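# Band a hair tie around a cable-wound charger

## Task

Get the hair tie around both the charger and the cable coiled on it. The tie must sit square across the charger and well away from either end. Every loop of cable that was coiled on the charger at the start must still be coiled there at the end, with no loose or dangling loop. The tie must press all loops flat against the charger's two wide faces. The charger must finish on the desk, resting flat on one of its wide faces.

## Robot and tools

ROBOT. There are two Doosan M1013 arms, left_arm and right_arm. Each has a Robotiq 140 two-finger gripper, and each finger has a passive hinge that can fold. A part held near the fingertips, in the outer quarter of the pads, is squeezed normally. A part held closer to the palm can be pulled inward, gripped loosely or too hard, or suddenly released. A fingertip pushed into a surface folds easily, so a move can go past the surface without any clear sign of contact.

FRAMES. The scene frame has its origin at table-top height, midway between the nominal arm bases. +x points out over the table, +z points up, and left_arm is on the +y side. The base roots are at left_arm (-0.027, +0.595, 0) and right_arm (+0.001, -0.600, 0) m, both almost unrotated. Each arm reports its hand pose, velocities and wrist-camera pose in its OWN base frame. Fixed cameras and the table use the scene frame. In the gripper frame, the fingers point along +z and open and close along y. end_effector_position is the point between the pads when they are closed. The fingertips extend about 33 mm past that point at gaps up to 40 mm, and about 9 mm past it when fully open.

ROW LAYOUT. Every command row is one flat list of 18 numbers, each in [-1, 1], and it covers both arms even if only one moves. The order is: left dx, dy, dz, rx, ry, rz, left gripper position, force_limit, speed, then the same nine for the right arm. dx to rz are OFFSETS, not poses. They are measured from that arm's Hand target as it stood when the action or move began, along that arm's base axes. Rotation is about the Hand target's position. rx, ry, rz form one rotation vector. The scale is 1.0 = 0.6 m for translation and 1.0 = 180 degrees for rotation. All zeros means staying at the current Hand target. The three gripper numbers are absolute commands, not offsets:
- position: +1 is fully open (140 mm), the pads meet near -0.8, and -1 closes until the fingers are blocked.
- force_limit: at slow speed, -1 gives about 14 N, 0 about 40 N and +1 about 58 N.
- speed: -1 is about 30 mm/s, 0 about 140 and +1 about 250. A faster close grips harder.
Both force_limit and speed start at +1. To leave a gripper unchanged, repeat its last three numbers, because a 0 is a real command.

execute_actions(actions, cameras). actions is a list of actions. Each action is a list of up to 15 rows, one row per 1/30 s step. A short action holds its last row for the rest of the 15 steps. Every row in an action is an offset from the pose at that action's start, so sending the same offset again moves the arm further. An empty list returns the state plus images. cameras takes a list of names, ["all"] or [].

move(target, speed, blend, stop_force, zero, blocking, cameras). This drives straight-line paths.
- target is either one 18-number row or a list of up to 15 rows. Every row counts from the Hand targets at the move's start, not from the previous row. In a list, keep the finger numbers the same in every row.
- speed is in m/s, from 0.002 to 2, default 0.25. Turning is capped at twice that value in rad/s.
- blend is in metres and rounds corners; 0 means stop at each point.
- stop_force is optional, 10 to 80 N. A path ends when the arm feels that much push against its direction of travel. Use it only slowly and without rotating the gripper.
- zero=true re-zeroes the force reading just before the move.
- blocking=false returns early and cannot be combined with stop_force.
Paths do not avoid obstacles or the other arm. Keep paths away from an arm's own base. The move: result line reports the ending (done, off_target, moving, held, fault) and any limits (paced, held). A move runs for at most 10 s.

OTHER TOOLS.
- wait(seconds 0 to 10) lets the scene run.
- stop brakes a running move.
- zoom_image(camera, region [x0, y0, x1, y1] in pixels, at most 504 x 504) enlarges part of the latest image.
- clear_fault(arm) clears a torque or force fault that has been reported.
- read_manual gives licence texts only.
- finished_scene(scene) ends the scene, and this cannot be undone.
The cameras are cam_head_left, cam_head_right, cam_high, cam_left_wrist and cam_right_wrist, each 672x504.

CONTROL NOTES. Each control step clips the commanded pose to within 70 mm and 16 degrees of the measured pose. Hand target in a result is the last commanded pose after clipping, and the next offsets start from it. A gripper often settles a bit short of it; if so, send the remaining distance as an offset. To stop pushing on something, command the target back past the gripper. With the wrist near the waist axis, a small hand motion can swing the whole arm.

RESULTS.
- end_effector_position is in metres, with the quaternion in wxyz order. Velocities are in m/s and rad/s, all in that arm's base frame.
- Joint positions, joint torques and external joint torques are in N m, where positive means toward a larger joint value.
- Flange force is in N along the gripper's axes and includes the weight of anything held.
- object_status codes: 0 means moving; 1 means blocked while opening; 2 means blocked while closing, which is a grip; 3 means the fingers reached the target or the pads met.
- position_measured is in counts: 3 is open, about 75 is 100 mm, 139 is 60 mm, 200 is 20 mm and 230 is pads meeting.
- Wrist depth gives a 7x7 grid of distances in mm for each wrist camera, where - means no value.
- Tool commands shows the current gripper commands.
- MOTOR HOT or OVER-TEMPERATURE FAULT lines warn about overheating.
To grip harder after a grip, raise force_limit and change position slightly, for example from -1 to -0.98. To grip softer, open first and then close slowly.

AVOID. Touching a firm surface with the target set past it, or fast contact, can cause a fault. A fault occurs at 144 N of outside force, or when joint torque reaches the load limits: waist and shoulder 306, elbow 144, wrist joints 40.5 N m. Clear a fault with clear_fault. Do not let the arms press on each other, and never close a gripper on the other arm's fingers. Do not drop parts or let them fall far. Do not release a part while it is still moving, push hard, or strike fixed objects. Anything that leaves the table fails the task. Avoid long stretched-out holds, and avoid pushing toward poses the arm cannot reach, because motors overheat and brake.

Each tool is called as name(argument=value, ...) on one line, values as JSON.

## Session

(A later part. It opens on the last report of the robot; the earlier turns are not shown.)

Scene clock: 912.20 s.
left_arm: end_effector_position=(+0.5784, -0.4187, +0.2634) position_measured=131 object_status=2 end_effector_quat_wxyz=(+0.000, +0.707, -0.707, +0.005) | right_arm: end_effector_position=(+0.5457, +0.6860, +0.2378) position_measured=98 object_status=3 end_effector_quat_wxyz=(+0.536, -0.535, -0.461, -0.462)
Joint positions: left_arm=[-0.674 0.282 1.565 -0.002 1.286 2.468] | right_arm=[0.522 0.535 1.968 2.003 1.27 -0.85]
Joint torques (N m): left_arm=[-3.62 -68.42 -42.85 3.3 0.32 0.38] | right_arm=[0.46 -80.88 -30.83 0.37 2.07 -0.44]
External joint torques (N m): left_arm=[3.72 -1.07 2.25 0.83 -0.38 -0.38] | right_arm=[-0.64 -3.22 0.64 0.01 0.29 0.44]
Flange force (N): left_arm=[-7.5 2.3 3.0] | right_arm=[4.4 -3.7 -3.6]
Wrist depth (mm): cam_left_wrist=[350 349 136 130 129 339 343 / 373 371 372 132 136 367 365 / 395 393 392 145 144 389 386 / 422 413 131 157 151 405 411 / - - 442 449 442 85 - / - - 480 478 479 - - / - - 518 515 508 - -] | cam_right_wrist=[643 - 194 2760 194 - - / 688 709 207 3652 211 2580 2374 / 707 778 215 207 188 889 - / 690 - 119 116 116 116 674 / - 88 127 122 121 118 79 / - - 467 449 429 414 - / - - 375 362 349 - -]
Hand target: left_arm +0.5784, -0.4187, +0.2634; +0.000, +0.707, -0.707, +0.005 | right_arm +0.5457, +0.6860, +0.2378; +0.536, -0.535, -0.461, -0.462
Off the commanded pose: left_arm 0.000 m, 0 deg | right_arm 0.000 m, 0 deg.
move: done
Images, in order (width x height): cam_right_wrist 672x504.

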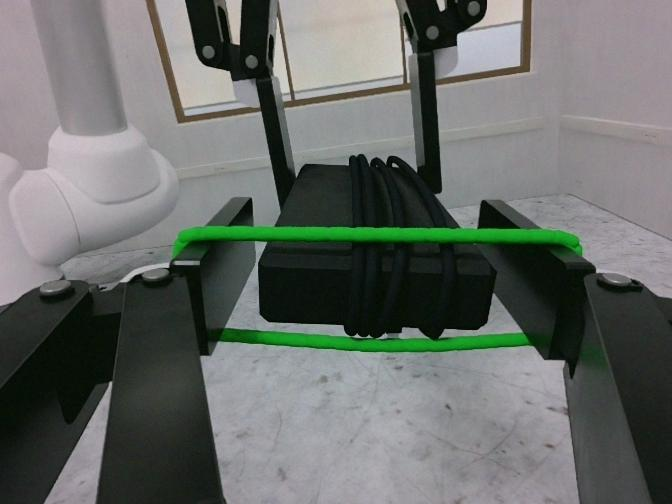

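move(target=[[0,0,0,0,0,0,-1,-0.2,-1,0,0,-0.004,0,0,0,0.25,1,-0.9],[0,0,0,0,0,0,-1,-0.2,-1,0,0.035,-0.004,0,0,0,0.25,1,-0.9]], speed=0.03, stop_force=12, cameras=["cam_right_wrist"])

zoom_image(camera="cam_right_wrist", region=[140, 100, 600, 420])

Scene clock: 920.20 s.
left_arm: end_effector_position=(+0.5784, -0.4187, +0.2634) position_measured=131 object_status=2 end_effector_quat_wxyz=(+0.000, +0.707, -0.707, +0.005) | right_arm: end_effector_position=(+0.5457, +0.7070, +0.2354) position_measured=98 object_status=3 end_effector_quat_wxyz=(+0.536, -0.535, -0.461, -0.462)
Joint positions: left_arm=[-0.674 0.282 1.565 -0.002 1.286 2.468] | right_arm=[0.549 0.55 1.945 2.025 1.252 -0.851]
Joint torques (N m): left_arm=[-3.61 -68.96 -43.43 3.21 0.19 0.32] | right_arm=[0.83 -82.09 -30.62 0.2 1.88 -0.45]
External joint torques (N m): left_arm=[3.68 -0.57 2.77 0.92 -0.25 -0.32] | right_arm=[-0.82 -3.98 0.1 0.08 0.49 0.44]
Flange force (N): left_arm=[-7.6 2.5 3.7] | right_arm=[5.3 -3.4 -3.8]
Wrist depth (mm): cam_left_wrist=[351 352 139 131 130 345 342 / 372 371 151 139 136 361 364 / 395 397 393 147 145 387 385 / 422 414 131 156 151 405 402 / - - 438 446 442 84 - / - - 479 479 474 - - / - - 518 511 517 - -] | cam_right_wrist=[631 - 174 - 174 - 2580 / 673 676 183 - 183 5276 2526 / 700 756 192 194 186 - - / 690 737 113 111 110 114 680 / - 88 99 96 96 103 79 / - - 461 429 403 393 - / - - 371 359 346 - -]
Hand target: left_arm +0.5784, -0.4187, +0.2634; +0.000, +0.707, -0.707, +0.005 | right_arm +0.5457, +0.7070, +0.2354; +0.536, -0.535, -0.461, -0.462
Off the commanded pose: left_arm 0.000 m, 0 deg | right_arm 0.000 m, 0 deg.
move: done
Images, in order (width x height): cam_right_wrist 672x504.

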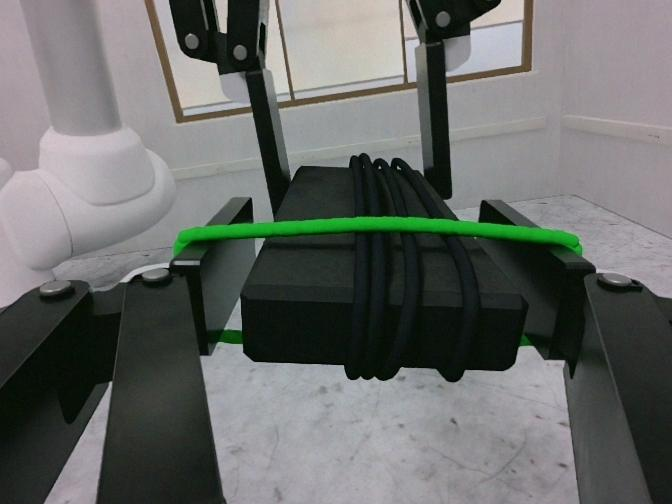

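Scaled by 1.096 from the camera's 672x504 image, which has a finer 960x720 frame.

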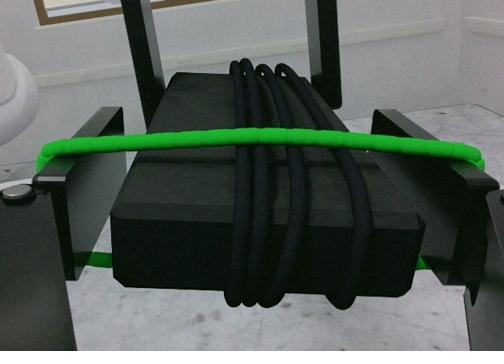

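move(target=[[0,0,0,0,0,0,-1,-0.2,-1,0,0.042,0,0,0,0,0.25,1,-0.9]], speed=0.03, stop_force=15, cameras=["all"])

zoom_image(camera="cam_right_wrist", region=[140, 100, 600, 500])

zoom_image(camera="cam_head_left", region=[270, 190, 410, 290])

Scene clock: 928.97 s.
left_arm: end_effector_position=(+0.5784, -0.4187, +0.2634) position_measured=131 object_status=2 end_effector_quat_wxyz=(+0.000, +0.707, -0.707, +0.005) | right_arm: end_effector_position=(+0.5457, +0.7322, +0.2354) position_measured=98 object_status=3 end_effector_quat_wxyz=(+0.536, -0.535, -0.461, -0.462)
Joint positions: left_arm=[-0.674 0.282 1.565 -0.002 1.286 2.468] | right_arm=[0.581 0.566 1.915 2.049 1.228 -0.846]
Joint torques (N m): left_arm=[-3.35 -69.21 -43.24 3.41 0.25 0.33] | right_arm=[0.44 -84.1 -31.05 0.09 1.87 -0.4]
External joint torques (N m): left_arm=[3.41 -0.26 2.71 0.71 -0.31 -0.33] | right_arm=[-0.47 -3.03 0.2 0.1 0.48 0.39]
Flange force (N): left_arm=[-7.0 2.3 3.8] | right_arm=[3.9 -2.8 -3.0]
Wrist depth (mm): cam_left_wrist=[352 350 140 131 128 338 343 / 373 374 149 139 136 361 363 / 395 393 383 147 145 388 384 / 418 416 131 157 151 406 409 / - - 438 446 441 85 - / - - 478 481 476 - - / - - 515 512 512 - -] | cam_right_wrist=[618 - 152 - 151 - 2305 / 659 - 159 - 159 - 2698 / 678 742 166 199 165 - 2374 / 680 113 113 112 112 113 678 / - 88 85 81 81 89 79 / - - 75 74 72 72 - / - - 355 338 332 78 -]
Hand target: left_arm +0.5784, -0.4187, +0.2634; +0.000, +0.707, -0.707, +0.005 | right_arm +0.5457, +0.7322, +0.2354; +0.536, -0.535, -0.461, -0.462
Off the commanded pose: left_arm 0.000 m, 0 deg | right_arm 0.000 m, 0 deg.
move: done

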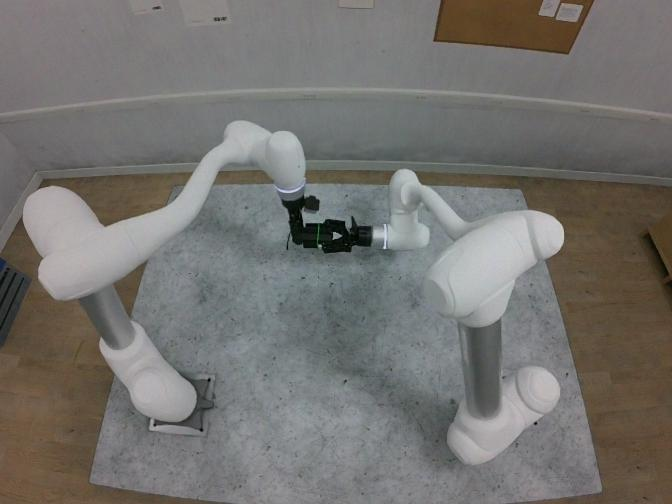

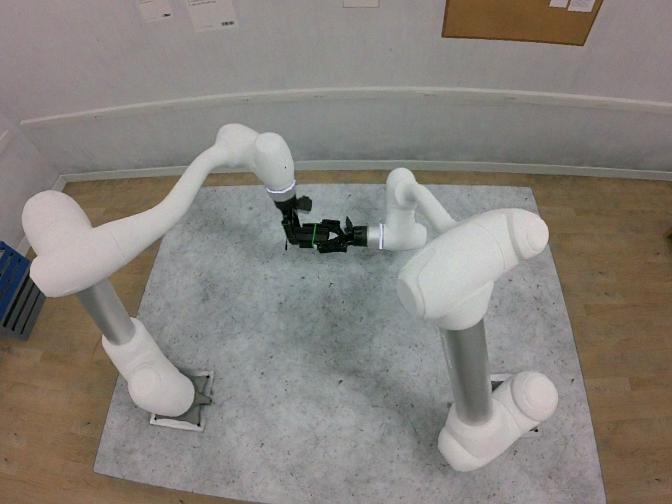

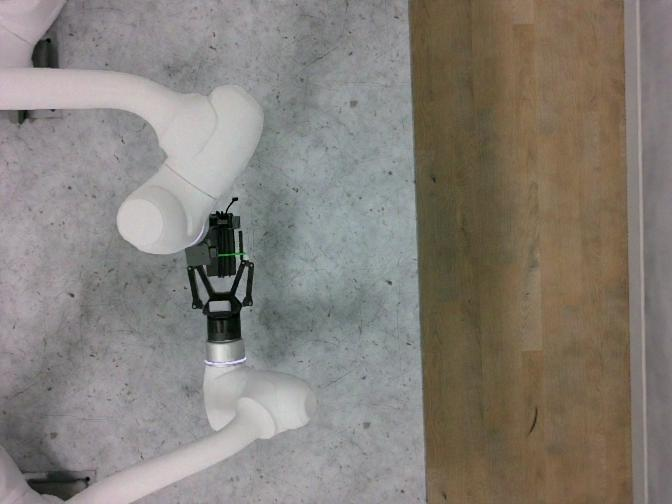

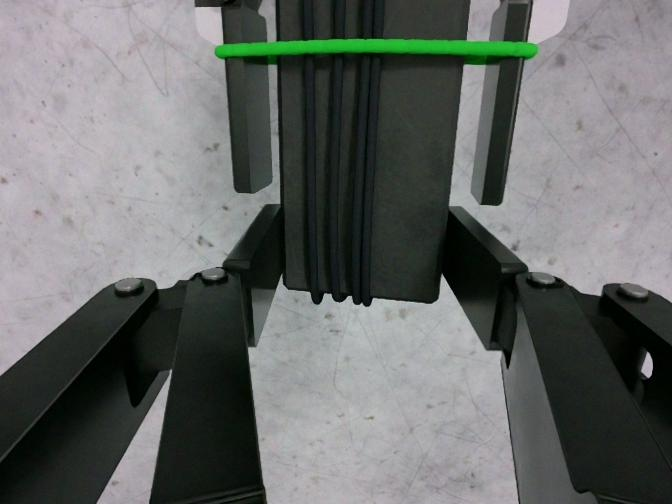

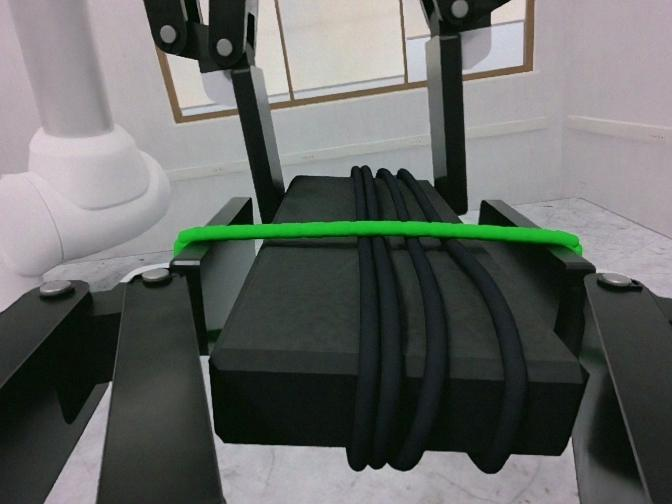

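Scaled by 1.096 from the camera's 672x504 image, which has a finer 960x720 frame.

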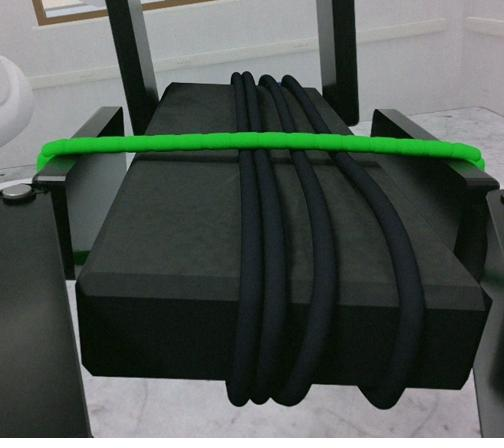

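Scaled by 3.600 from the camera's 672x504 image, which has a finer 960x720 frame.

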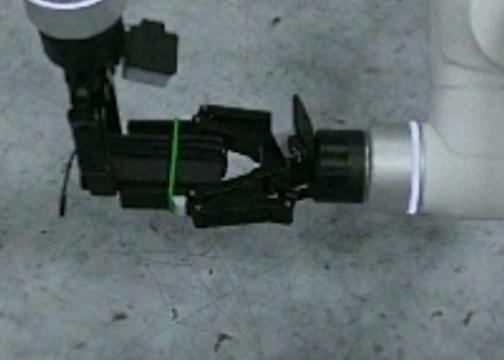

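move(target=[[0,0,0,0,0,0,-1,-0.2,-1,-0.003,0,0,0,0,0,0.25,1,-0.9],[0,0,0,0,0,0,-1,-0.2,-1,-0.003,0,0,0,0,0,-1,-0.3,-1]], speed=0.03)

wait(seconds=1, cameras=["cam_left_wrist","cam_right_wrist"])

Scene clock: 950.50 s.
left_arm: end_effector_position=(+0.5784, -0.4187, +0.2634) position_measured=131 object_status=2 end_effector_quat_wxyz=(+0.000, +0.707, -0.707, +0.005) | right_arm: end_effector_position=(+0.5440, +0.7322, +0.2353) position_measured=130 object_status=2 end_effector_quat_wxyz=(+0.536, -0.535, -0.461, -0.462)
Joint positions: left_arm=[-0.674 0.282 1.565 -0.002 1.286 2.468] | right_arm=[0.582 0.564 1.918 2.051 1.228 -0.848]
Joint torques (N m): left_arm=[3.26 -63.35 -52.99 6.6 -8.75 0.08] | right_arm=[25.5 -90.1 -26.33 -6.24 8.94 -0.55]
External joint torques (N m): left_arm=[-3.37 -6.2 12.32 -2.47 8.68 -0.08] | right_arm=[-25.5 2.69 -4.58 6.44 -6.58 0.54]
Flange force (N): left_arm=[-14.2 27.8 -2.1] | right_arm=[3.6 24.2 -12.1]
Wrist depth (mm): cam_left_wrist=[351 350 140 133 129 344 346 / 371 373 367 140 136 365 365 / 397 395 393 147 143 384 384 / 423 414 131 157 151 406 408 / - - 442 446 439 84 - / - - 478 477 481 - - / - - 518 521 516 - -] | cam_right_wrist=[618 - 153 - 151 - - / 658 - 160 - 157 2553 3124 / 680 776 165 190 168 - 2447 / 676 728 112 114 117 126 686 / - 91 84 76 78 83 79 / - - 75 75 72 72 - / - - 355 341 332 - -]
Hand target: left_arm +0.5784, -0.4187, +0.2634; +0.000, +0.707, -0.707, +0.005 | right_arm +0.5439, +0.7322, +0.2354; +0.536, -0.535, -0.461, -0.462
Off the commanded pose: left_arm 0.000 m, 0 deg | right_arm 0.000 m, 0 deg.
move: done

Scene clock: 951.50 s.
left_arm: end_effector_position=(+0.5784, -0.4188, +0.2635) position_measured=131 object_status=2 end_effector_quat_wxyz=(+0.000, +0.707, -0.707, +0.005) | right_arm: end_effector_position=(+0.5439, +0.7322, +0.2354) position_measured=130 object_status=2 end_effector_quat_wxyz=(+0.536, -0.535, -0.461, -0.462)
Joint positions: left_arm=[-0.674 0.282 1.565 -0.002 1.286 2.468] | right_arm=[0.582 0.564 1.918 2.051 1.228 -0.848]
Joint torques (N m): left_arm=[3.77 -63.55 -53.46 6.73 -8.76 0.04] | right_arm=[25.65 -90.31 -26.08 -6.39 9.06 -0.58]
External joint torques (N m): left_arm=[-3.82 -5.74 13.01 -2.63 8.71 -0.04] | right_arm=[-25.85 3.17 -4.72 6.6 -6.7 0.57]
Flange force (N): left_arm=[-14.1 28.7 -1.1] | right_arm=[3.1 25.1 -11.7]
Wrist depth (mm): cam_left_wrist=[350 350 139 132 129 342 344 / 373 370 365 139 136 362 365 / 395 395 - 149 143 388 386 / 423 418 131 158 151 403 411 / - - 440 445 445 84 - / - - 479 494 478 - - / - - 516 517 516 - -] | cam_right_wrist=[633 - 153 - 151 - - / 656 - 160 - 157 3044 - / 676 728 162 190 156 913 - / 696 728 112 114 108 119 686 / - 91 84 76 78 83 79 / - - 75 75 72 72 - / - - 354 340 331 - -]
Hand target: left_arm +0.5784, -0.4187, +0.2634; +0.000, +0.707, -0.707, +0.005 | right_arm +0.5439, +0.7322, +0.2354; +0.536, -0.535, -0.461, -0.462
Tool commands: left_gripper/position=-1.0 left_gripper/force_limit=-0.2 left_gripper/speed=-1.0 right_gripper/position=-1.0 right_gripper/force_limit=-0.3 right_gripper/speed=-1.0
Off the commanded pose: left_arm 0.000 m, 0 deg | right_arm 0.000 m, 0 deg.
wait: 1.00 s; at rest by 0.17 s
Images, in order (width x height): cam_left_wrist 672x504, cam_right_wrist 672x504.

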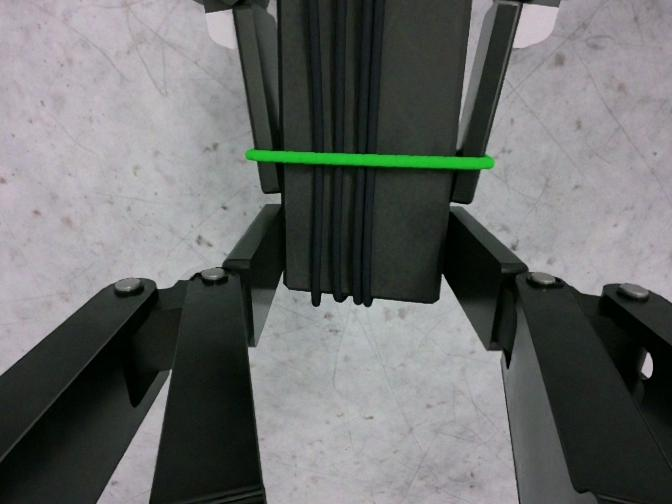

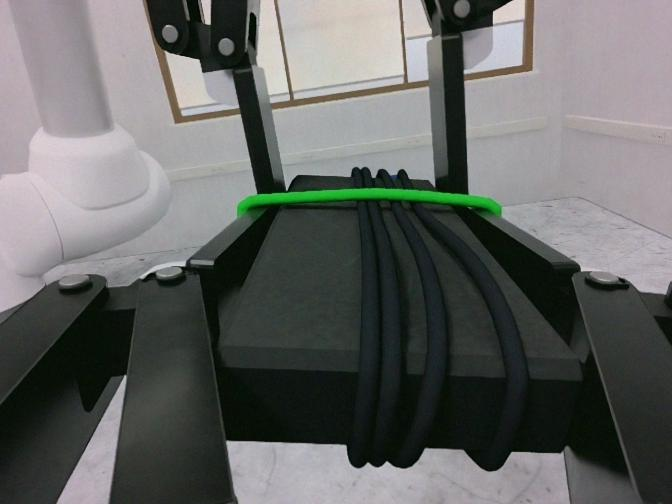

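move(target=[0,0,0,0,0,0,-1,-0.2,-1,0.0035,0,0,0,0,0,-1,-0.3,-1], speed=0.01)

move(target=[0,0,0,0,0,0,-1,-0.2,-1,0,0,0,0,0,0,0.02,-0.3,-1])

wait(seconds=0.7, cameras=["cam_left_wrist","cam_right_wrist"])

Scene clock: 963.67 s.
left_arm: end_effector_position=(+0.5785, -0.4187, +0.2635) position_measured=131 object_status=2 end_effector_quat_wxyz=(+0.000, +0.707, -0.707, +0.005) | right_arm: end_effector_position=(+0.5459, +0.7322, +0.2354) position_measured=130 object_status=2 end_effector_quat_wxyz=(+0.536, -0.535, -0.461, -0.462)
Joint positions: left_arm=[-0.674 0.282 1.565 -0.002 1.286 2.468] | right_arm=[0.581 0.566 1.914 2.049 1.228 -0.846]
Joint torques (N m): left_arm=[-10.59 -67.59 -44.25 0.22 -1.07 0.5] | right_arm=[3.74 -85.52 -35.47 1.17 1.82 -0.48]
External joint torques (N m): left_arm=[10.58 -2.08 3.5 3.91 1 -0.5] | right_arm=[-3.9 -2.04 4.59 -0.95 0.53 0.47]
Flange force (N): left_arm=[-16.9 -0.8 1.7] | right_arm=[1.7 -5.1 -13.0]
Wrist depth (mm): cam_left_wrist=[352 350 139 132 129 345 344 / 373 368 365 141 135 366 363 / 393 393 386 148 142 387 387 / 426 418 131 158 151 410 411 / - - 439 448 440 84 - / - - 477 477 474 - - / - - 523 517 520 - -] | cam_right_wrist=[615 - 152 - 151 - - / 667 - 160 - 160 - - / 686 740 164 171 155 - - / 680 737 112 114 107 119 678 / - 91 85 76 78 83 79 / - - 75 75 72 72 - / - - 353 340 333 - -]
Hand target: left_arm +0.5784, -0.4187, +0.2634; +0.000, +0.707, -0.707, +0.005 | right_arm +0.5460, +0.7322, +0.2354; +0.536, -0.535, -0.461, -0.462
Off the commanded pose: left_arm 0.000 m, 0 deg | right_arm 0.000 m, 0 deg.
move: done

Scene clock: 964.17 s.
left_arm: end_effector_position=(+0.5785, -0.4187, +0.2635) position_measured=131 object_status=2 end_effector_quat_wxyz=(+0.000, +0.707, -0.707, +0.005) | right_arm: end_effector_position=(+0.5460, +0.7322, +0.2354) position_measured=127 object_status=3 end_effector_quat_wxyz=(+0.536, -0.535, -0.461, -0.462)
Joint positions: left_arm=[-0.674 0.282 1.565 -0.002 1.286 2.468] | right_arm=[0.581 0.566 1.914 2.049 1.228 -0.845]
Joint torques (N m): left_arm=[-6.84 -68.48 -43.18 1.84 -0.15 0.49] | right_arm=[1.67 -84.42 -33.47 0.75 1.79 -0.47]
External joint torques (N m): left_arm=[6.69 -0.77 2.78 2.26 0.09 -0.49] | right_arm=[-1.62 -2.95 2.51 -0.56 0.56 0.47]
Flange force (N): left_arm=[-10.8 0.1 3.0] | right_arm=[3.3 -4.9 -7.9]
Wrist depth (mm): cam_left_wrist=[354 349 139 133 129 343 345 / 372 372 361 141 136 366 363 / 396 395 - 149 143 388 383 / 422 412 131 157 151 408 410 / - - 436 448 440 84 - / - - 480 476 473 - - / - - 518 518 512 - -] | cam_right_wrist=[617 - 153 2698 150 - - / 667 - 159 - 174 3044 2499 / 690 773 163 191 156 3441 - / 688 722 112 118 116 120 674 / - 91 85 76 78 83 79 / - - 75 75 72 72 - / - - 354 339 333 77 -]
Hand target: left_arm +0.5784, -0.4187, +0.2634; +0.000, +0.707, -0.707, +0.005 | right_arm +0.5460, +0.7322, +0.2354; +0.536, -0.535, -0.461, -0.462
Off the commanded pose: left_arm 0.000 m, 0 deg | right_arm 0.000 m, 0 deg.
move: done

Scene clock: 964.87 s.
left_arm: end_effector_position=(+0.5784, -0.4187, +0.2634) position_measured=131 object_status=2 end_effector_quat_wxyz=(+0.000, +0.707, -0.707, +0.005) | right_arm: end_effector_position=(+0.5460, +0.7322, +0.2354) position_measured=127 object_status=3 end_effector_quat_wxyz=(+0.536, -0.535, -0.461, -0.462)
Joint positions: left_arm=[-0.674 0.282 1.565 -0.002 1.286 2.468] | right_arm=[0.581 0.566 1.914 2.049 1.228 -0.845]
Joint torques (N m): left_arm=[-7.68 -68.35 -42.99 1.54 -0.03 0.5] | right_arm=[1.38 -84.83 -33.9 0.98 1.67 -0.47]
External joint torques (N m): left_arm=[7.66 -1.13 2.38 2.59 -0.03 -0.5] | right_arm=[-1.29 -2.42 3.02 -0.79 0.68 0.47]
Flange force (N): left_arm=[-11.8 -0.9 2.5] | right_arm=[2.4 -5.2 -8.1]
Wrist depth (mm): cam_left_wrist=[352 352 139 133 129 343 342 / 374 374 362 141 136 362 361 / 395 391 395 149 143 386 382 / 422 412 131 157 152 408 410 / - - 439 443 444 84 - / - - 479 476 475 - - / - - 521 512 515 - -] | cam_right_wrist=[613 - 153 - 151 - - / 647 - 160 - 158 - 2667 / 678 737 164 191 162 - - / 678 - 112 119 116 120 665 / - 91 85 76 78 83 79 / - - 75 75 72 72 - / - - 353 341 331 77 -]
Hand target: left_arm +0.5784, -0.4187, +0.2634; +0.000, +0.707, -0.707, +0.005 | right_arm +0.5460, +0.7322, +0.2354; +0.536, -0.535, -0.461, -0.462
Tool commands: left_gripper/position=-1.0 left_gripper/force_limit=-0.2 left_gripper/speed=-1.0 right_gripper/position=+0.02 right_gripper/force_limit=-0.3 right_gripper/speed=-1.0
Off the commanded pose: left_arm 0.000 m, 0 deg | right_arm 0.000 m, 0 deg.
wait: 0.70 s; at rest by 0.17 s
Images, in order (width x height): cam_left_wrist 672x504, cam_right_wrist 672x504.

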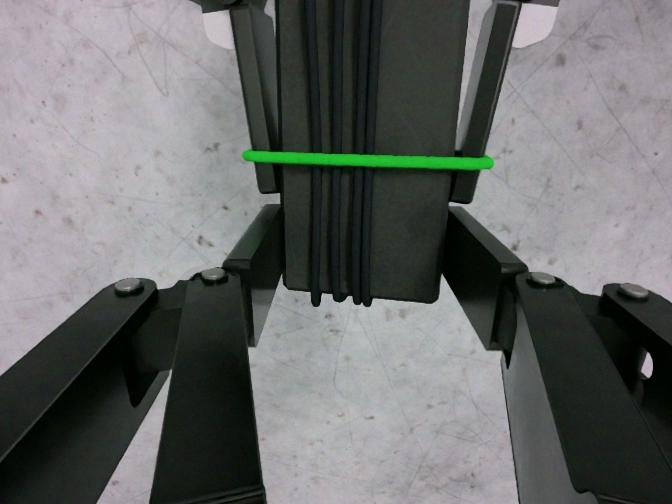

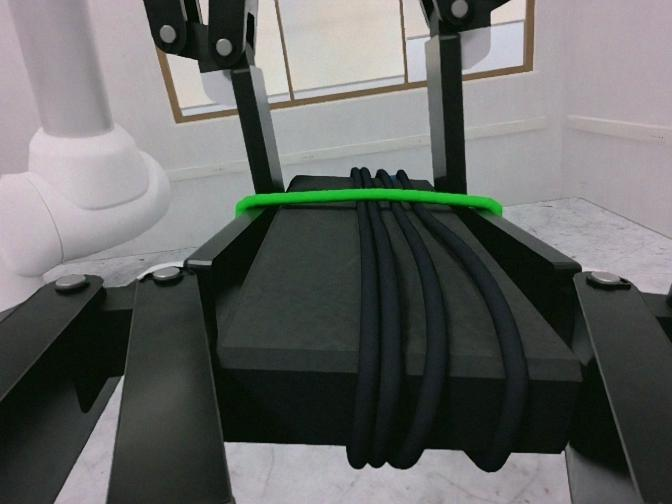

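move(target=[0,0,0,0,0,0,-1,-0.2,-1,0,-0.04,0,0,0,0,0.02,-0.3,-1], speed=0.04, cameras=["cam_left_wrist","cam_right_wrist"])

Scene clock: 968.77 s.
left_arm: end_effector_position=(+0.5784, -0.4188, +0.2634) position_measured=131 object_status=2 end_effector_quat_wxyz=(+0.000, +0.707, -0.707, +0.005) | right_arm: end_effector_position=(+0.5460, +0.7082, +0.2354) position_measured=127 object_status=3 end_effector_quat_wxyz=(+0.536, -0.535, -0.461, -0.462)
Joint positions: left_arm=[-0.674 0.282 1.565 -0.002 1.286 2.468] | right_arm=[0.551 0.551 1.943 2.026 1.251 -0.85]
Joint torques (N m): left_arm=[-2.81 -69.35 -42.9 3.62 0.42 0.36] | right_arm=[-0.23 -82.2 -31.06 0.02 2 -0.43]
External joint torques (N m): left_arm=[2.98 -0.06 2.43 0.5 -0.48 -0.36] | right_arm=[0.45 -3.52 0.59 0.23 0.37 0.42]
Flange force (N): left_arm=[-6.0 2.0 3.9] | right_arm=[4.3 -4.9 -2.2]
Wrist depth (mm): cam_left_wrist=[352 349 140 133 129 346 343 / 372 374 368 140 135 366 364 / 395 396 393 148 146 386 385 / 422 417 131 157 151 406 407 / - - 442 444 445 84 - / - - 478 473 479 - - / - - 522 516 514 - -] | cam_right_wrist=[631 169 173 2860 172 - - / 692 733 182 2447 182 3083 - / 698 773 189 192 160 1015 2638 / 696 778 109 116 117 129 673 / - 91 96 95 94 95 91 / - - 452 416 396 - 63 / - - 369 361 351 - -]
Hand target: left_arm +0.5784, -0.4187, +0.2634; +0.000, +0.707, -0.707, +0.005 | right_arm +0.5460, +0.7082, +0.2354; +0.536, -0.535, -0.461, -0.462
Off the commanded pose: left_arm 0.000 m, 0 deg | right_arm 0.000 m, 0 deg.
move: done
Images, in order (width x height): cam_left_wrist 672x504, cam_right_wrist 672x504.

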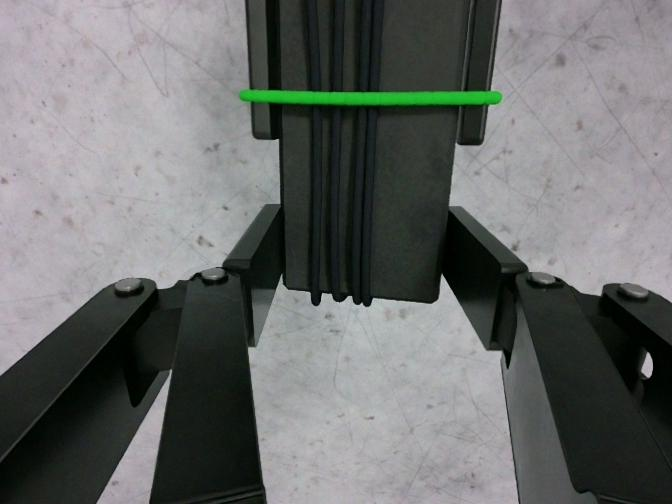

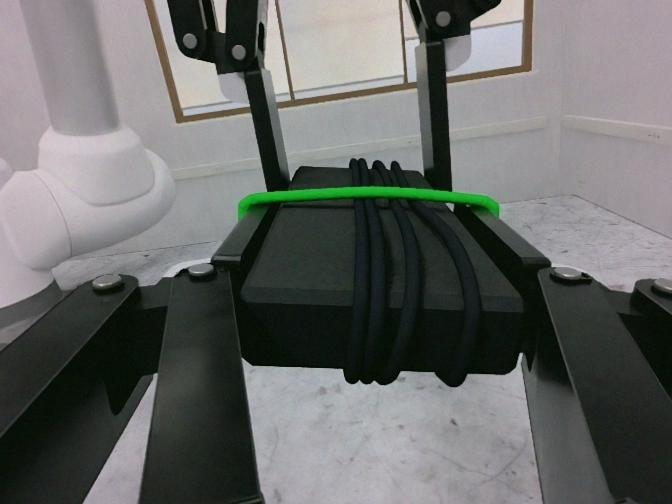

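move(target=[[0,0,0,0,0,0,-0.98,0.4,-1,0,0,0,0,0,0,0.1,-0.3,-1],[0,0,0,0,0,0,-0.98,0.4,-1,0,0.045,0,0,0,0,0.1,-0.3,-1],[0,0,0,0,0,0,-0.98,0.4,-1,0,0.045,0,0,0,0,-1,-0.3,-1]], speed=0.04)

wait(seconds=1, cameras=["cam_left_wrist"])

Scene clock: 986.50 s.
left_arm: end_effector_position=(+0.5784, -0.4187, +0.2634) position_measured=134 object_status=2 end_effector_quat_wxyz=(+0.000, +0.707, -0.707, +0.004) | right_arm: end_effector_position=(+0.5459, +0.7352, +0.2354) position_measured=129 object_status=0 end_effector_quat_wxyz=(+0.536, -0.535, -0.461, -0.462)
Joint positions: left_arm=[-0.674 0.282 1.565 -0.002 1.286 2.468] | right_arm=[0.585 0.568 1.91 2.052 1.225 -0.845]
Joint torques (N m): left_arm=[-9.51 -69.64 -43.45 0.49 0.41 0.18] | right_arm=[-0.31 -83.31 -34.37 1.56 0.29 -0.46]
External joint torques (N m): left_arm=[9.41 -0.05 2.59 3.65 -0.49 -0.19] | right_arm=[0.23 -4.64 3.39 -1.36 2.07 0.45]
Flange force (N): left_arm=[-13.4 -3.5 4.1] | right_arm=[4.0 -8.6 -9.9]
Wrist depth (mm): cam_left_wrist=[354 351 140 132 129 134 340 / 373 369 363 141 136 364 363 / 397 394 388 147 142 383 386 / 420 414 128 158 152 402 411 / - - 433 444 444 84 - / - - 479 475 477 - - / - - 520 516 514 - -] | cam_right_wrist=[609 147 149 3391 148 - 2473 / - - 156 - 154 - 2101 / 680 744 161 172 159 3957 - / 673 733 117 103 107 121 671 / - 88 84 72 77 83 79 / - - 71 70 - 70 - / - - 344 74 325 - -]
Hand target: left_arm +0.5784, -0.4187, +0.2634; +0.000, +0.707, -0.707, +0.005 | right_arm +0.5460, +0.7352, +0.2354; +0.536, -0.535, -0.461, -0.462
Off the commanded pose: left_arm 0.000 m, 0 deg | right_arm 0.000 m, 0 deg.
move: done

Scene clock: 987.50 s.
left_arm: end_effector_position=(+0.5784, -0.4187, +0.2634) position_measured=134 object_status=2 end_effector_quat_wxyz=(+0.000, +0.707, -0.707, +0.005) | right_arm: end_effector_position=(+0.5460, +0.7352, +0.2353) position_measured=129 object_status=2 end_effector_quat_wxyz=(+0.536, -0.535, -0.461, -0.462)
Joint positions: left_arm=[-0.674 0.282 1.565 -0.002 1.286 2.468] | right_arm=[0.584 0.568 1.91 2.052 1.225 -0.845]
Joint torques (N m): left_arm=[-9.73 -69.76 -43.71 0.47 0.17 0.21] | right_arm=[0.19 -82.87 -34.28 1.47 0.39 -0.44]
External joint torques (N m): left_arm=[9.73 0.52 3.33 3.63 -0.22 -0.21] | right_arm=[-0.33 -4.9 3.22 -1.26 1.96 0.43]
Flange force (N): left_arm=[-14.1 -3.3 4.8] | right_arm=[4.5 -8.2 -10.3]
Wrist depth (mm): cam_left_wrist=[353 350 140 131 129 134 344 / 371 371 362 140 136 363 355 / 395 394 391 147 143 389 386 / 420 412 128 160 154 407 408 / - - 431 447 444 84 - / - - 477 473 476 - - / - - 520 516 514 - -] | cam_right_wrist=[613 - 150 3597 148 3083 - / 654 - 156 - 157 3083 2305 / 680 751 160 173 159 879 2473 / 684 730 117 117 116 121 684 / - 88 84 72 77 83 79 / - - 71 70 - 70 - / - - 343 74 323 - -]
Hand target: left_arm +0.5784, -0.4187, +0.2634; +0.000, +0.707, -0.707, +0.005 | right_arm +0.5460, +0.7352, +0.2354; +0.536, -0.535, -0.461, -0.462
Tool commands: left_gripper/position=-0.98 left_gripper/force_limit=+0.4 left_gripper/speed=-1.0 right_gripper/position=-1.0 right_gripper/force_limit=-0.3 right_gripper/speed=-1.0
Off the commanded pose: left_arm 0.000 m, 0 deg | right_arm 0.000 m, 0 deg.
wait: 1.00 s; at rest by 0.17 s
Images, in order (width x height): cam_left_wrist 672x504.

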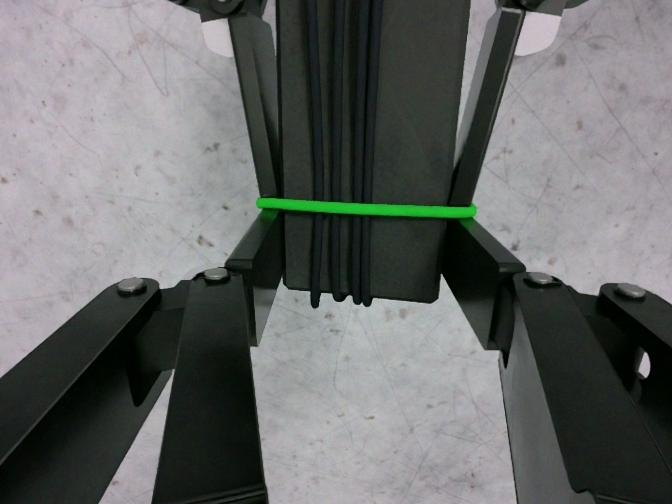

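move(target=[0,0,0,0,0,0,-0.98,0.4,-1,0,-0.02,0,0,0,0,-1,-0.3,-1], speed=0.02, cameras=["cam_left_wrist","cam_right_wrist"])

Scene clock: 992.53 s.
left_arm: end_effector_position=(+0.5784, -0.4188, +0.2635) position_measured=134 object_status=2 end_effector_quat_wxyz=(+0.000, +0.707, -0.707, +0.005) | right_arm: end_effector_position=(+0.5460, +0.7233, +0.2354) position_measured=130 object_status=0 end_effector_quat_wxyz=(+0.536, -0.535, -0.461, -0.462)
Joint positions: left_arm=[-0.674 0.282 1.565 -0.002 1.286 2.468] | right_arm=[0.57 0.56 1.925 2.041 1.237 -0.847]
Joint torques (N m): left_arm=[8.71 -70.95 -35.24 8.51 6.12 0.58] | right_arm=[-12.57 -83.47 -26.62 0.84 1.18 -0.52]
External joint torques (N m): left_arm=[-8.82 1.34 -5.58 -4.37 -6.2 -0.58] | right_arm=[12.76 -3.51 -4.18 -0.62 1.18 0.51]
Flange force (N): left_arm=[16.4 -0.2 4.2] | right_arm=[5.2 -5.9 17.3]
Wrist depth (mm): cam_left_wrist=[354 354 140 131 129 345 344 / 376 373 365 141 135 366 363 / 396 395 393 147 143 385 384 / 422 415 129 157 152 410 408 / - - 129 448 444 84 - / - - 481 479 478 - - / - - 522 516 514 - -] | cam_right_wrist=[628 155 160 - 159 - - / 674 3083 168 - 175 3124 - / 686 776 175 169 171 3297 - / 696 761 112 113 107 117 661 / - 91 80 83 79 83 90 / - - 83 - - 82 - / - - 370 359 347 - -]
Hand target: left_arm +0.5784, -0.4187, +0.2634; +0.000, +0.707, -0.707, +0.005 | right_arm +0.5460, +0.7232, +0.2354; +0.536, -0.535, -0.461, -0.462
Off the commanded pose: left_arm 0.000 m, 0 deg | right_arm 0.000 m, 0 deg.
move: done
Images, in order (width x height): cam_left_wrist 672x504, cam_right_wrist 672x504.

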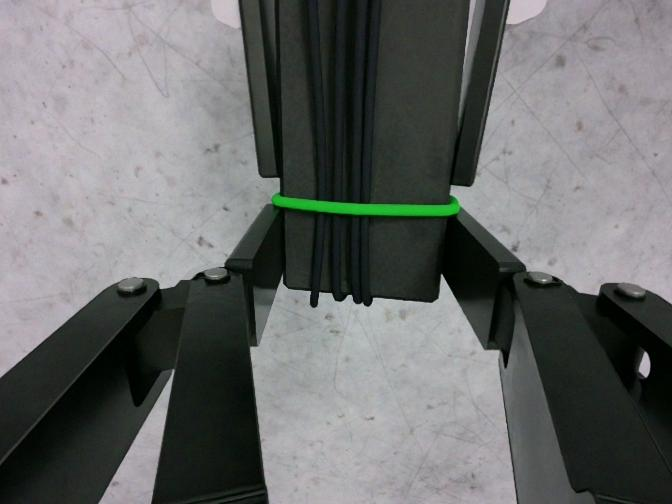

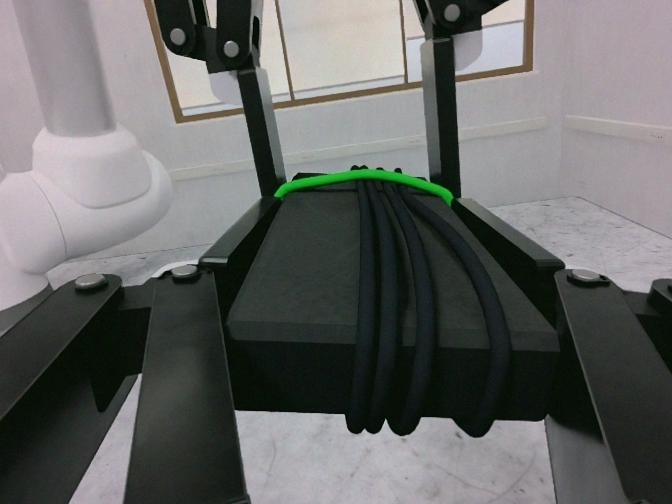

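move(target=[[0,0,0,0,0,0,-0.98,0.4,-1,0,0,0,0,0,0,0.3,-0.3,-0.5],[0,0,0,0,0,0,-0.98,0.4,-1,0,-0.35,0,0,0,0,0.3,-0.3,-0.5]], speed=0.15, cameras=["cam_left_wrist","cam_right_wrist"])

zoom_image(camera="cam_left_wrist", region=[200, 100, 520, 360])

zoom_image(camera="cam_right_wrist", region=[260, 80, 480, 260])

Scene clock: 1019.63 s.
left_arm: end_effector_position=(+0.5784, -0.4187, +0.2634) position_measured=134 object_status=2 end_effector_quat_wxyz=(+0.000, +0.707, -0.707, +0.005) | right_arm: end_effector_position=(+0.5460, +0.5133, +0.2353) position_measured=91 object_status=3 end_effector_quat_wxyz=(+0.536, -0.535, -0.461, -0.462)
Joint positions: left_arm=[-0.674 0.282 1.565 -0.002 1.286 2.468] | right_arm=[0.26 0.461 2.117 1.792 1.435 -0.875]
Joint torques (N m): left_arm=[-3.14 -69.1 -43.07 3.51 0.34 0.36] | right_arm=[1.75 -70.74 -27.21 1.12 1.93 -0.46]
External joint torques (N m): left_arm=[3.31 -0.43 2.47 0.62 -0.41 -0.36] | right_arm=[-1.51 -3.69 -0.07 -0.2 0.47 0.45]
Flange force (N): left_arm=[-6.7 2.3 3.6] | right_arm=[6.2 -3.2 -4.3]
Wrist depth (mm): cam_left_wrist=[351 352 345 130 130 345 344 / 372 371 370 140 137 366 362 / 397 395 393 146 145 384 385 / 419 414 128 155 150 403 408 / - - 434 444 447 84 - / - - 479 481 477 - - / - - 518 514 510 - -] | cam_right_wrist=[- 836 - 334 - 2374 2580 / - 910 - - 3441 - 2826 / 794 906 3491 1079 1019 957 - / 842 107 155 851 778 127 671 / - - 585 575 538 119 79 / - - 470 445 425 414 - / - - 376 361 345 341 -]
Hand target: left_arm +0.5784, -0.4187, +0.2634; +0.000, +0.707, -0.707, +0.005 | right_arm +0.5460, +0.5132, +0.2354; +0.536, -0.535, -0.461, -0.462
Off the commanded pose: left_arm 0.000 m, 0 deg | right_arm 0.000 m, 0 deg.
move: done
Images, in order (width x height): cam_left_wrist 672x504, cam_right_wrist 672x504.

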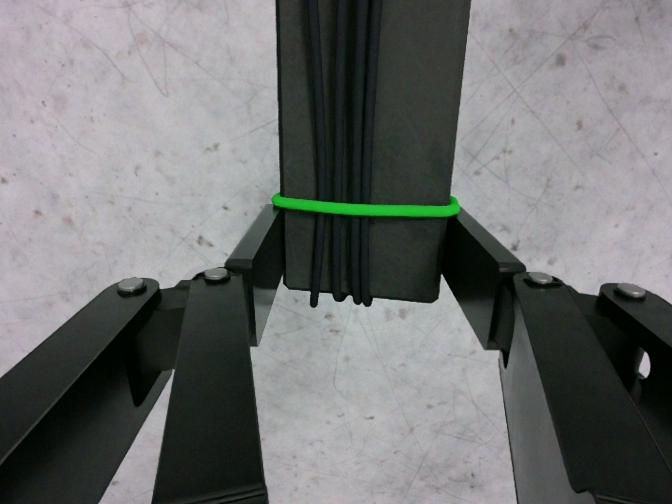

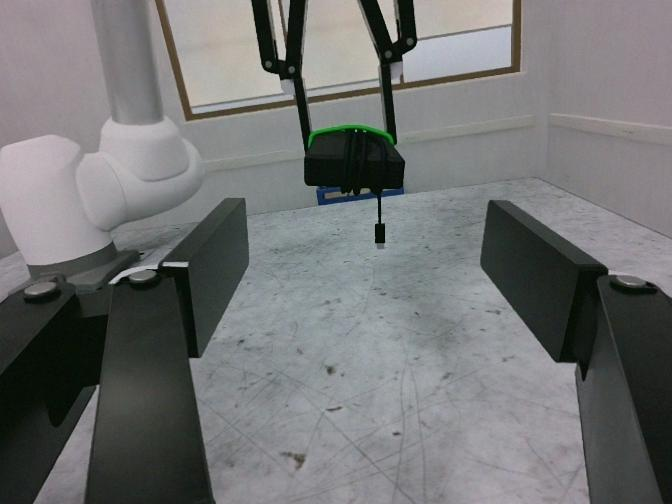

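Scaled by 1.575 from the camera's 672x504 image, which has a finer 960x720 frame.

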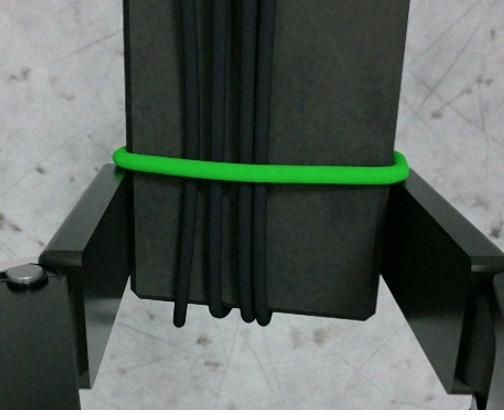

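Scaled by 2.291 from the camera's 672x504 image, which has a finer 960x720 frame.

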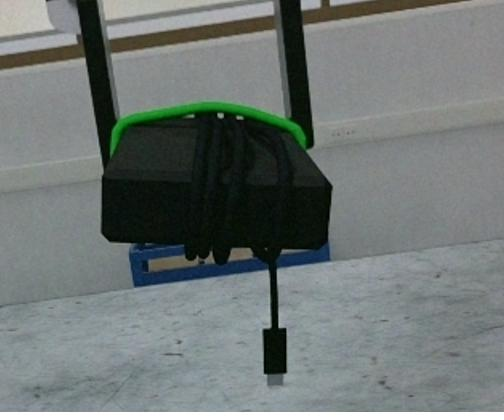

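move(target=[[0,0,-0.1,0,-0.03,0,-0.98,0.4,-1,0,-0.2,0.1,0,0,0,0.3,-0.3,-0.5],[0,0,-0.18,0,-0.047,0,-0.98,0.4,-1,0,-0.2,0.1,0,0,0,0.3,-0.3,-0.5],[0,-0.1,-0.34,0,-0.047,0,-0.98,0.4,-1,0,-0.2,0.1,0,0,0,0.3,-0.3,-0.5]], speed=0.12, blend=0.01, cameras=["cam_left_wrist"])

move(target=[0,0,-0.05,0,0,0,-0.98,0.4,-1,0,0,0,0,0,0,0.3,-0.3,-0.5], speed=0.01, stop_force=10, cameras=["cam_left_wrist","cam_high","cam_right_wrist"])

Scene clock: 1033.30 s.
left_arm: end_effector_position=(+0.5784, -0.4787, +0.0595) position_measured=134 object_status=2 end_effector_quat_wxyz=(-0.052, +0.705, -0.705, +0.057) | right_arm: end_effector_position=(+0.5460, +0.3932, +0.2954) position_measured=91 object_status=3 end_effector_quat_wxyz=(+0.536, -0.535, -0.461, -0.462)
Joint positions: left_arm=[-0.783 0.428 1.77 0.14 0.834 2.27] | right_arm=[0.048 0.34 2.144 1.609 1.543 -0.765]
Joint torques (N m): left_arm=[-2.73 -76.83 -37.04 3.24 -0.19 0.29] | right_arm=[0.41 -61.56 -29.72 1.41 1.78 -0.43]
External joint torques (N m): left_arm=[2.72 -1.33 2.24 0.43 -0.14 -0.29] | right_arm=[-0.35 -3.37 -0.03 0.19 0.44 0.42]
Flange force (N): left_arm=[-6.8 2.7 0.2] | right_arm=[5.3 -4.4 -1.3]
Wrist depth (mm): cam_left_wrist=[191 185 179 132 129 160 156 / 204 198 190 140 136 170 164 / 218 211 201 146 144 179 173 / 234 223 137 158 152 188 183 / - - 219 221 212 84 - / - - - 237 227 - - / - - - 256 245 - -] | cam_right_wrist=[- 821 379 393 456 - 2283 / - 1028 406 412 - - 2499 / 899 1002 1120 442 - - - / 953 112 155 487 873 128 751 / - - 713 676 625 118 79 / - - 560 525 494 501 - / - - 453 441 420 414 -]
Hand target: left_arm +0.5784, -0.4787, +0.0594; -0.052, +0.705, -0.705, +0.057 | right_arm +0.5460, +0.3932, +0.2954; +0.536, -0.535, -0.461, -0.462
Off the commanded pose: left_arm 0.000 m, 0 deg | right_arm 0.000 m, 0 deg.
move: done
Images, in order (width x height): cam_left_wrist 672x504.

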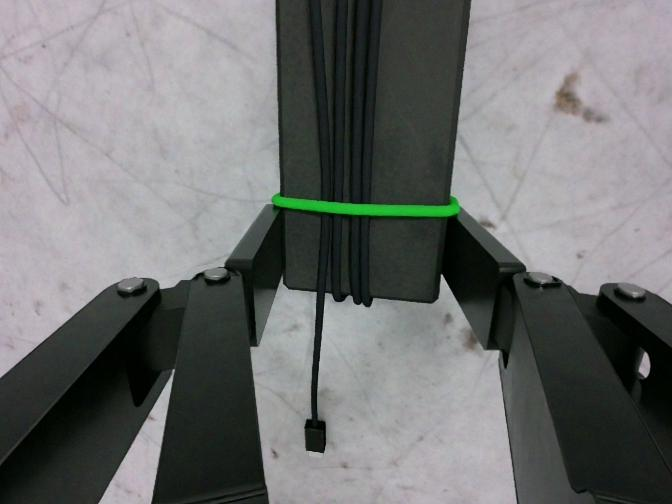

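Scene clock: 1035.60 s.
left_arm: end_effector_position=(+0.5785, -0.4788, +0.0427) position_measured=134 object_status=2 end_effector_quat_wxyz=(-0.052, +0.705, -0.705, +0.057) | right_arm: end_effector_position=(+0.5460, +0.3932, +0.2954) position_measured=91 object_status=3 end_effector_quat_wxyz=(+0.536, -0.535, -0.461, -0.462)
Joint positions: left_arm=[-0.783 0.445 1.781 0.144 0.806 2.265] | right_arm=[0.048 0.34 2.144 1.609 1.543 -0.765]
Joint torques (N m): left_arm=[-3.2 -67.7 -29.61 2.77 0.41 0.32] | right_arm=[0.28 -61.7 -29.89 1.39 1.79 -0.48]
External joint torques (N m): left_arm=[2.99 -11.12 -4.52 0.82 -0.74 -0.33] | right_arm=[-0.3 -3.48 0.04 0.24 0.43 0.47]
Flange force (N): left_arm=[-6.4 -0.2 -12.7] | right_arm=[5.5 -4.7 -1.1]
Wrist depth (mm): cam_left_wrist=[176 170 163 129 128 147 141 / 186 181 173 139 135 156 149 / 200 191 183 145 144 164 158 / 214 205 137 157 152 171 167 / - - 129 202 194 84 - / - - 222 217 207 - - / - - - 232 222 - -] | cam_right_wrist=[- 873 376 396 457 - - / - 917 403 409 2305 3597 2422 / 931 913 1158 436 - 3344 - / 973 112 155 485 942 127 724 / - - 715 669 633 118 79 / - - 565 522 504 501 - / - - 450 436 419 413 -]
Hand target: left_arm +0.5785, -0.4788, +0.0427; -0.052, +0.705, -0.705, +0.057 (not the last commanded pose) | right_arm +0.5460, +0.3932, +0.2954; +0.536, -0.535, -0.461, -0.462
Off the commanded pose: left_arm 0.013 m, 0 deg | right_arm 0.000 m, 0 deg.
move: contact (left_arm)
Images, in order (width x height): cam_high 672x504, cam_left_wrist 672x504, cam_right_wrist 672x504.

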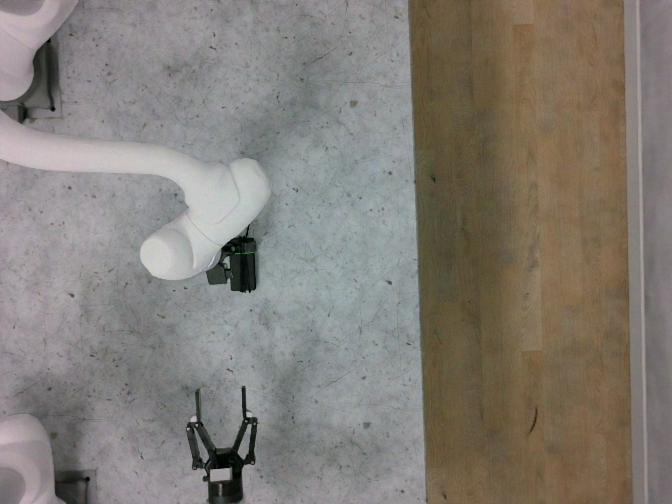

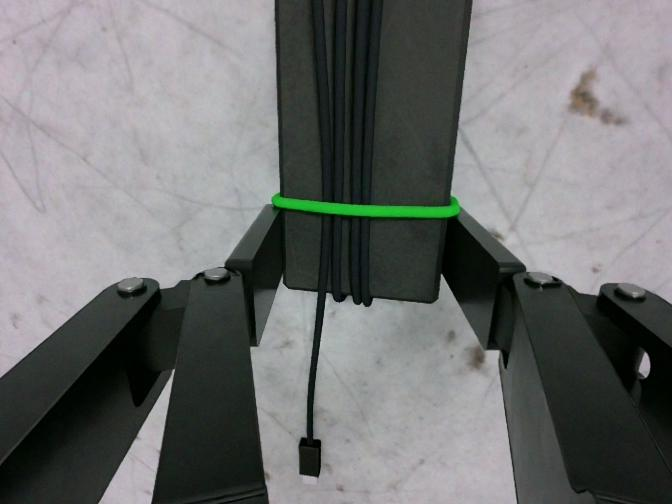

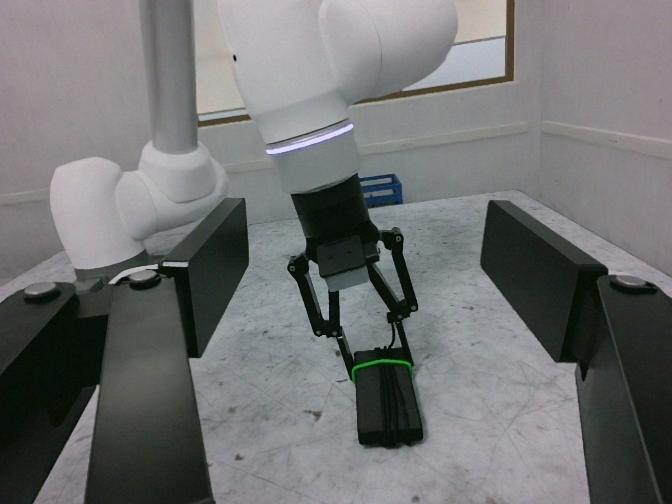

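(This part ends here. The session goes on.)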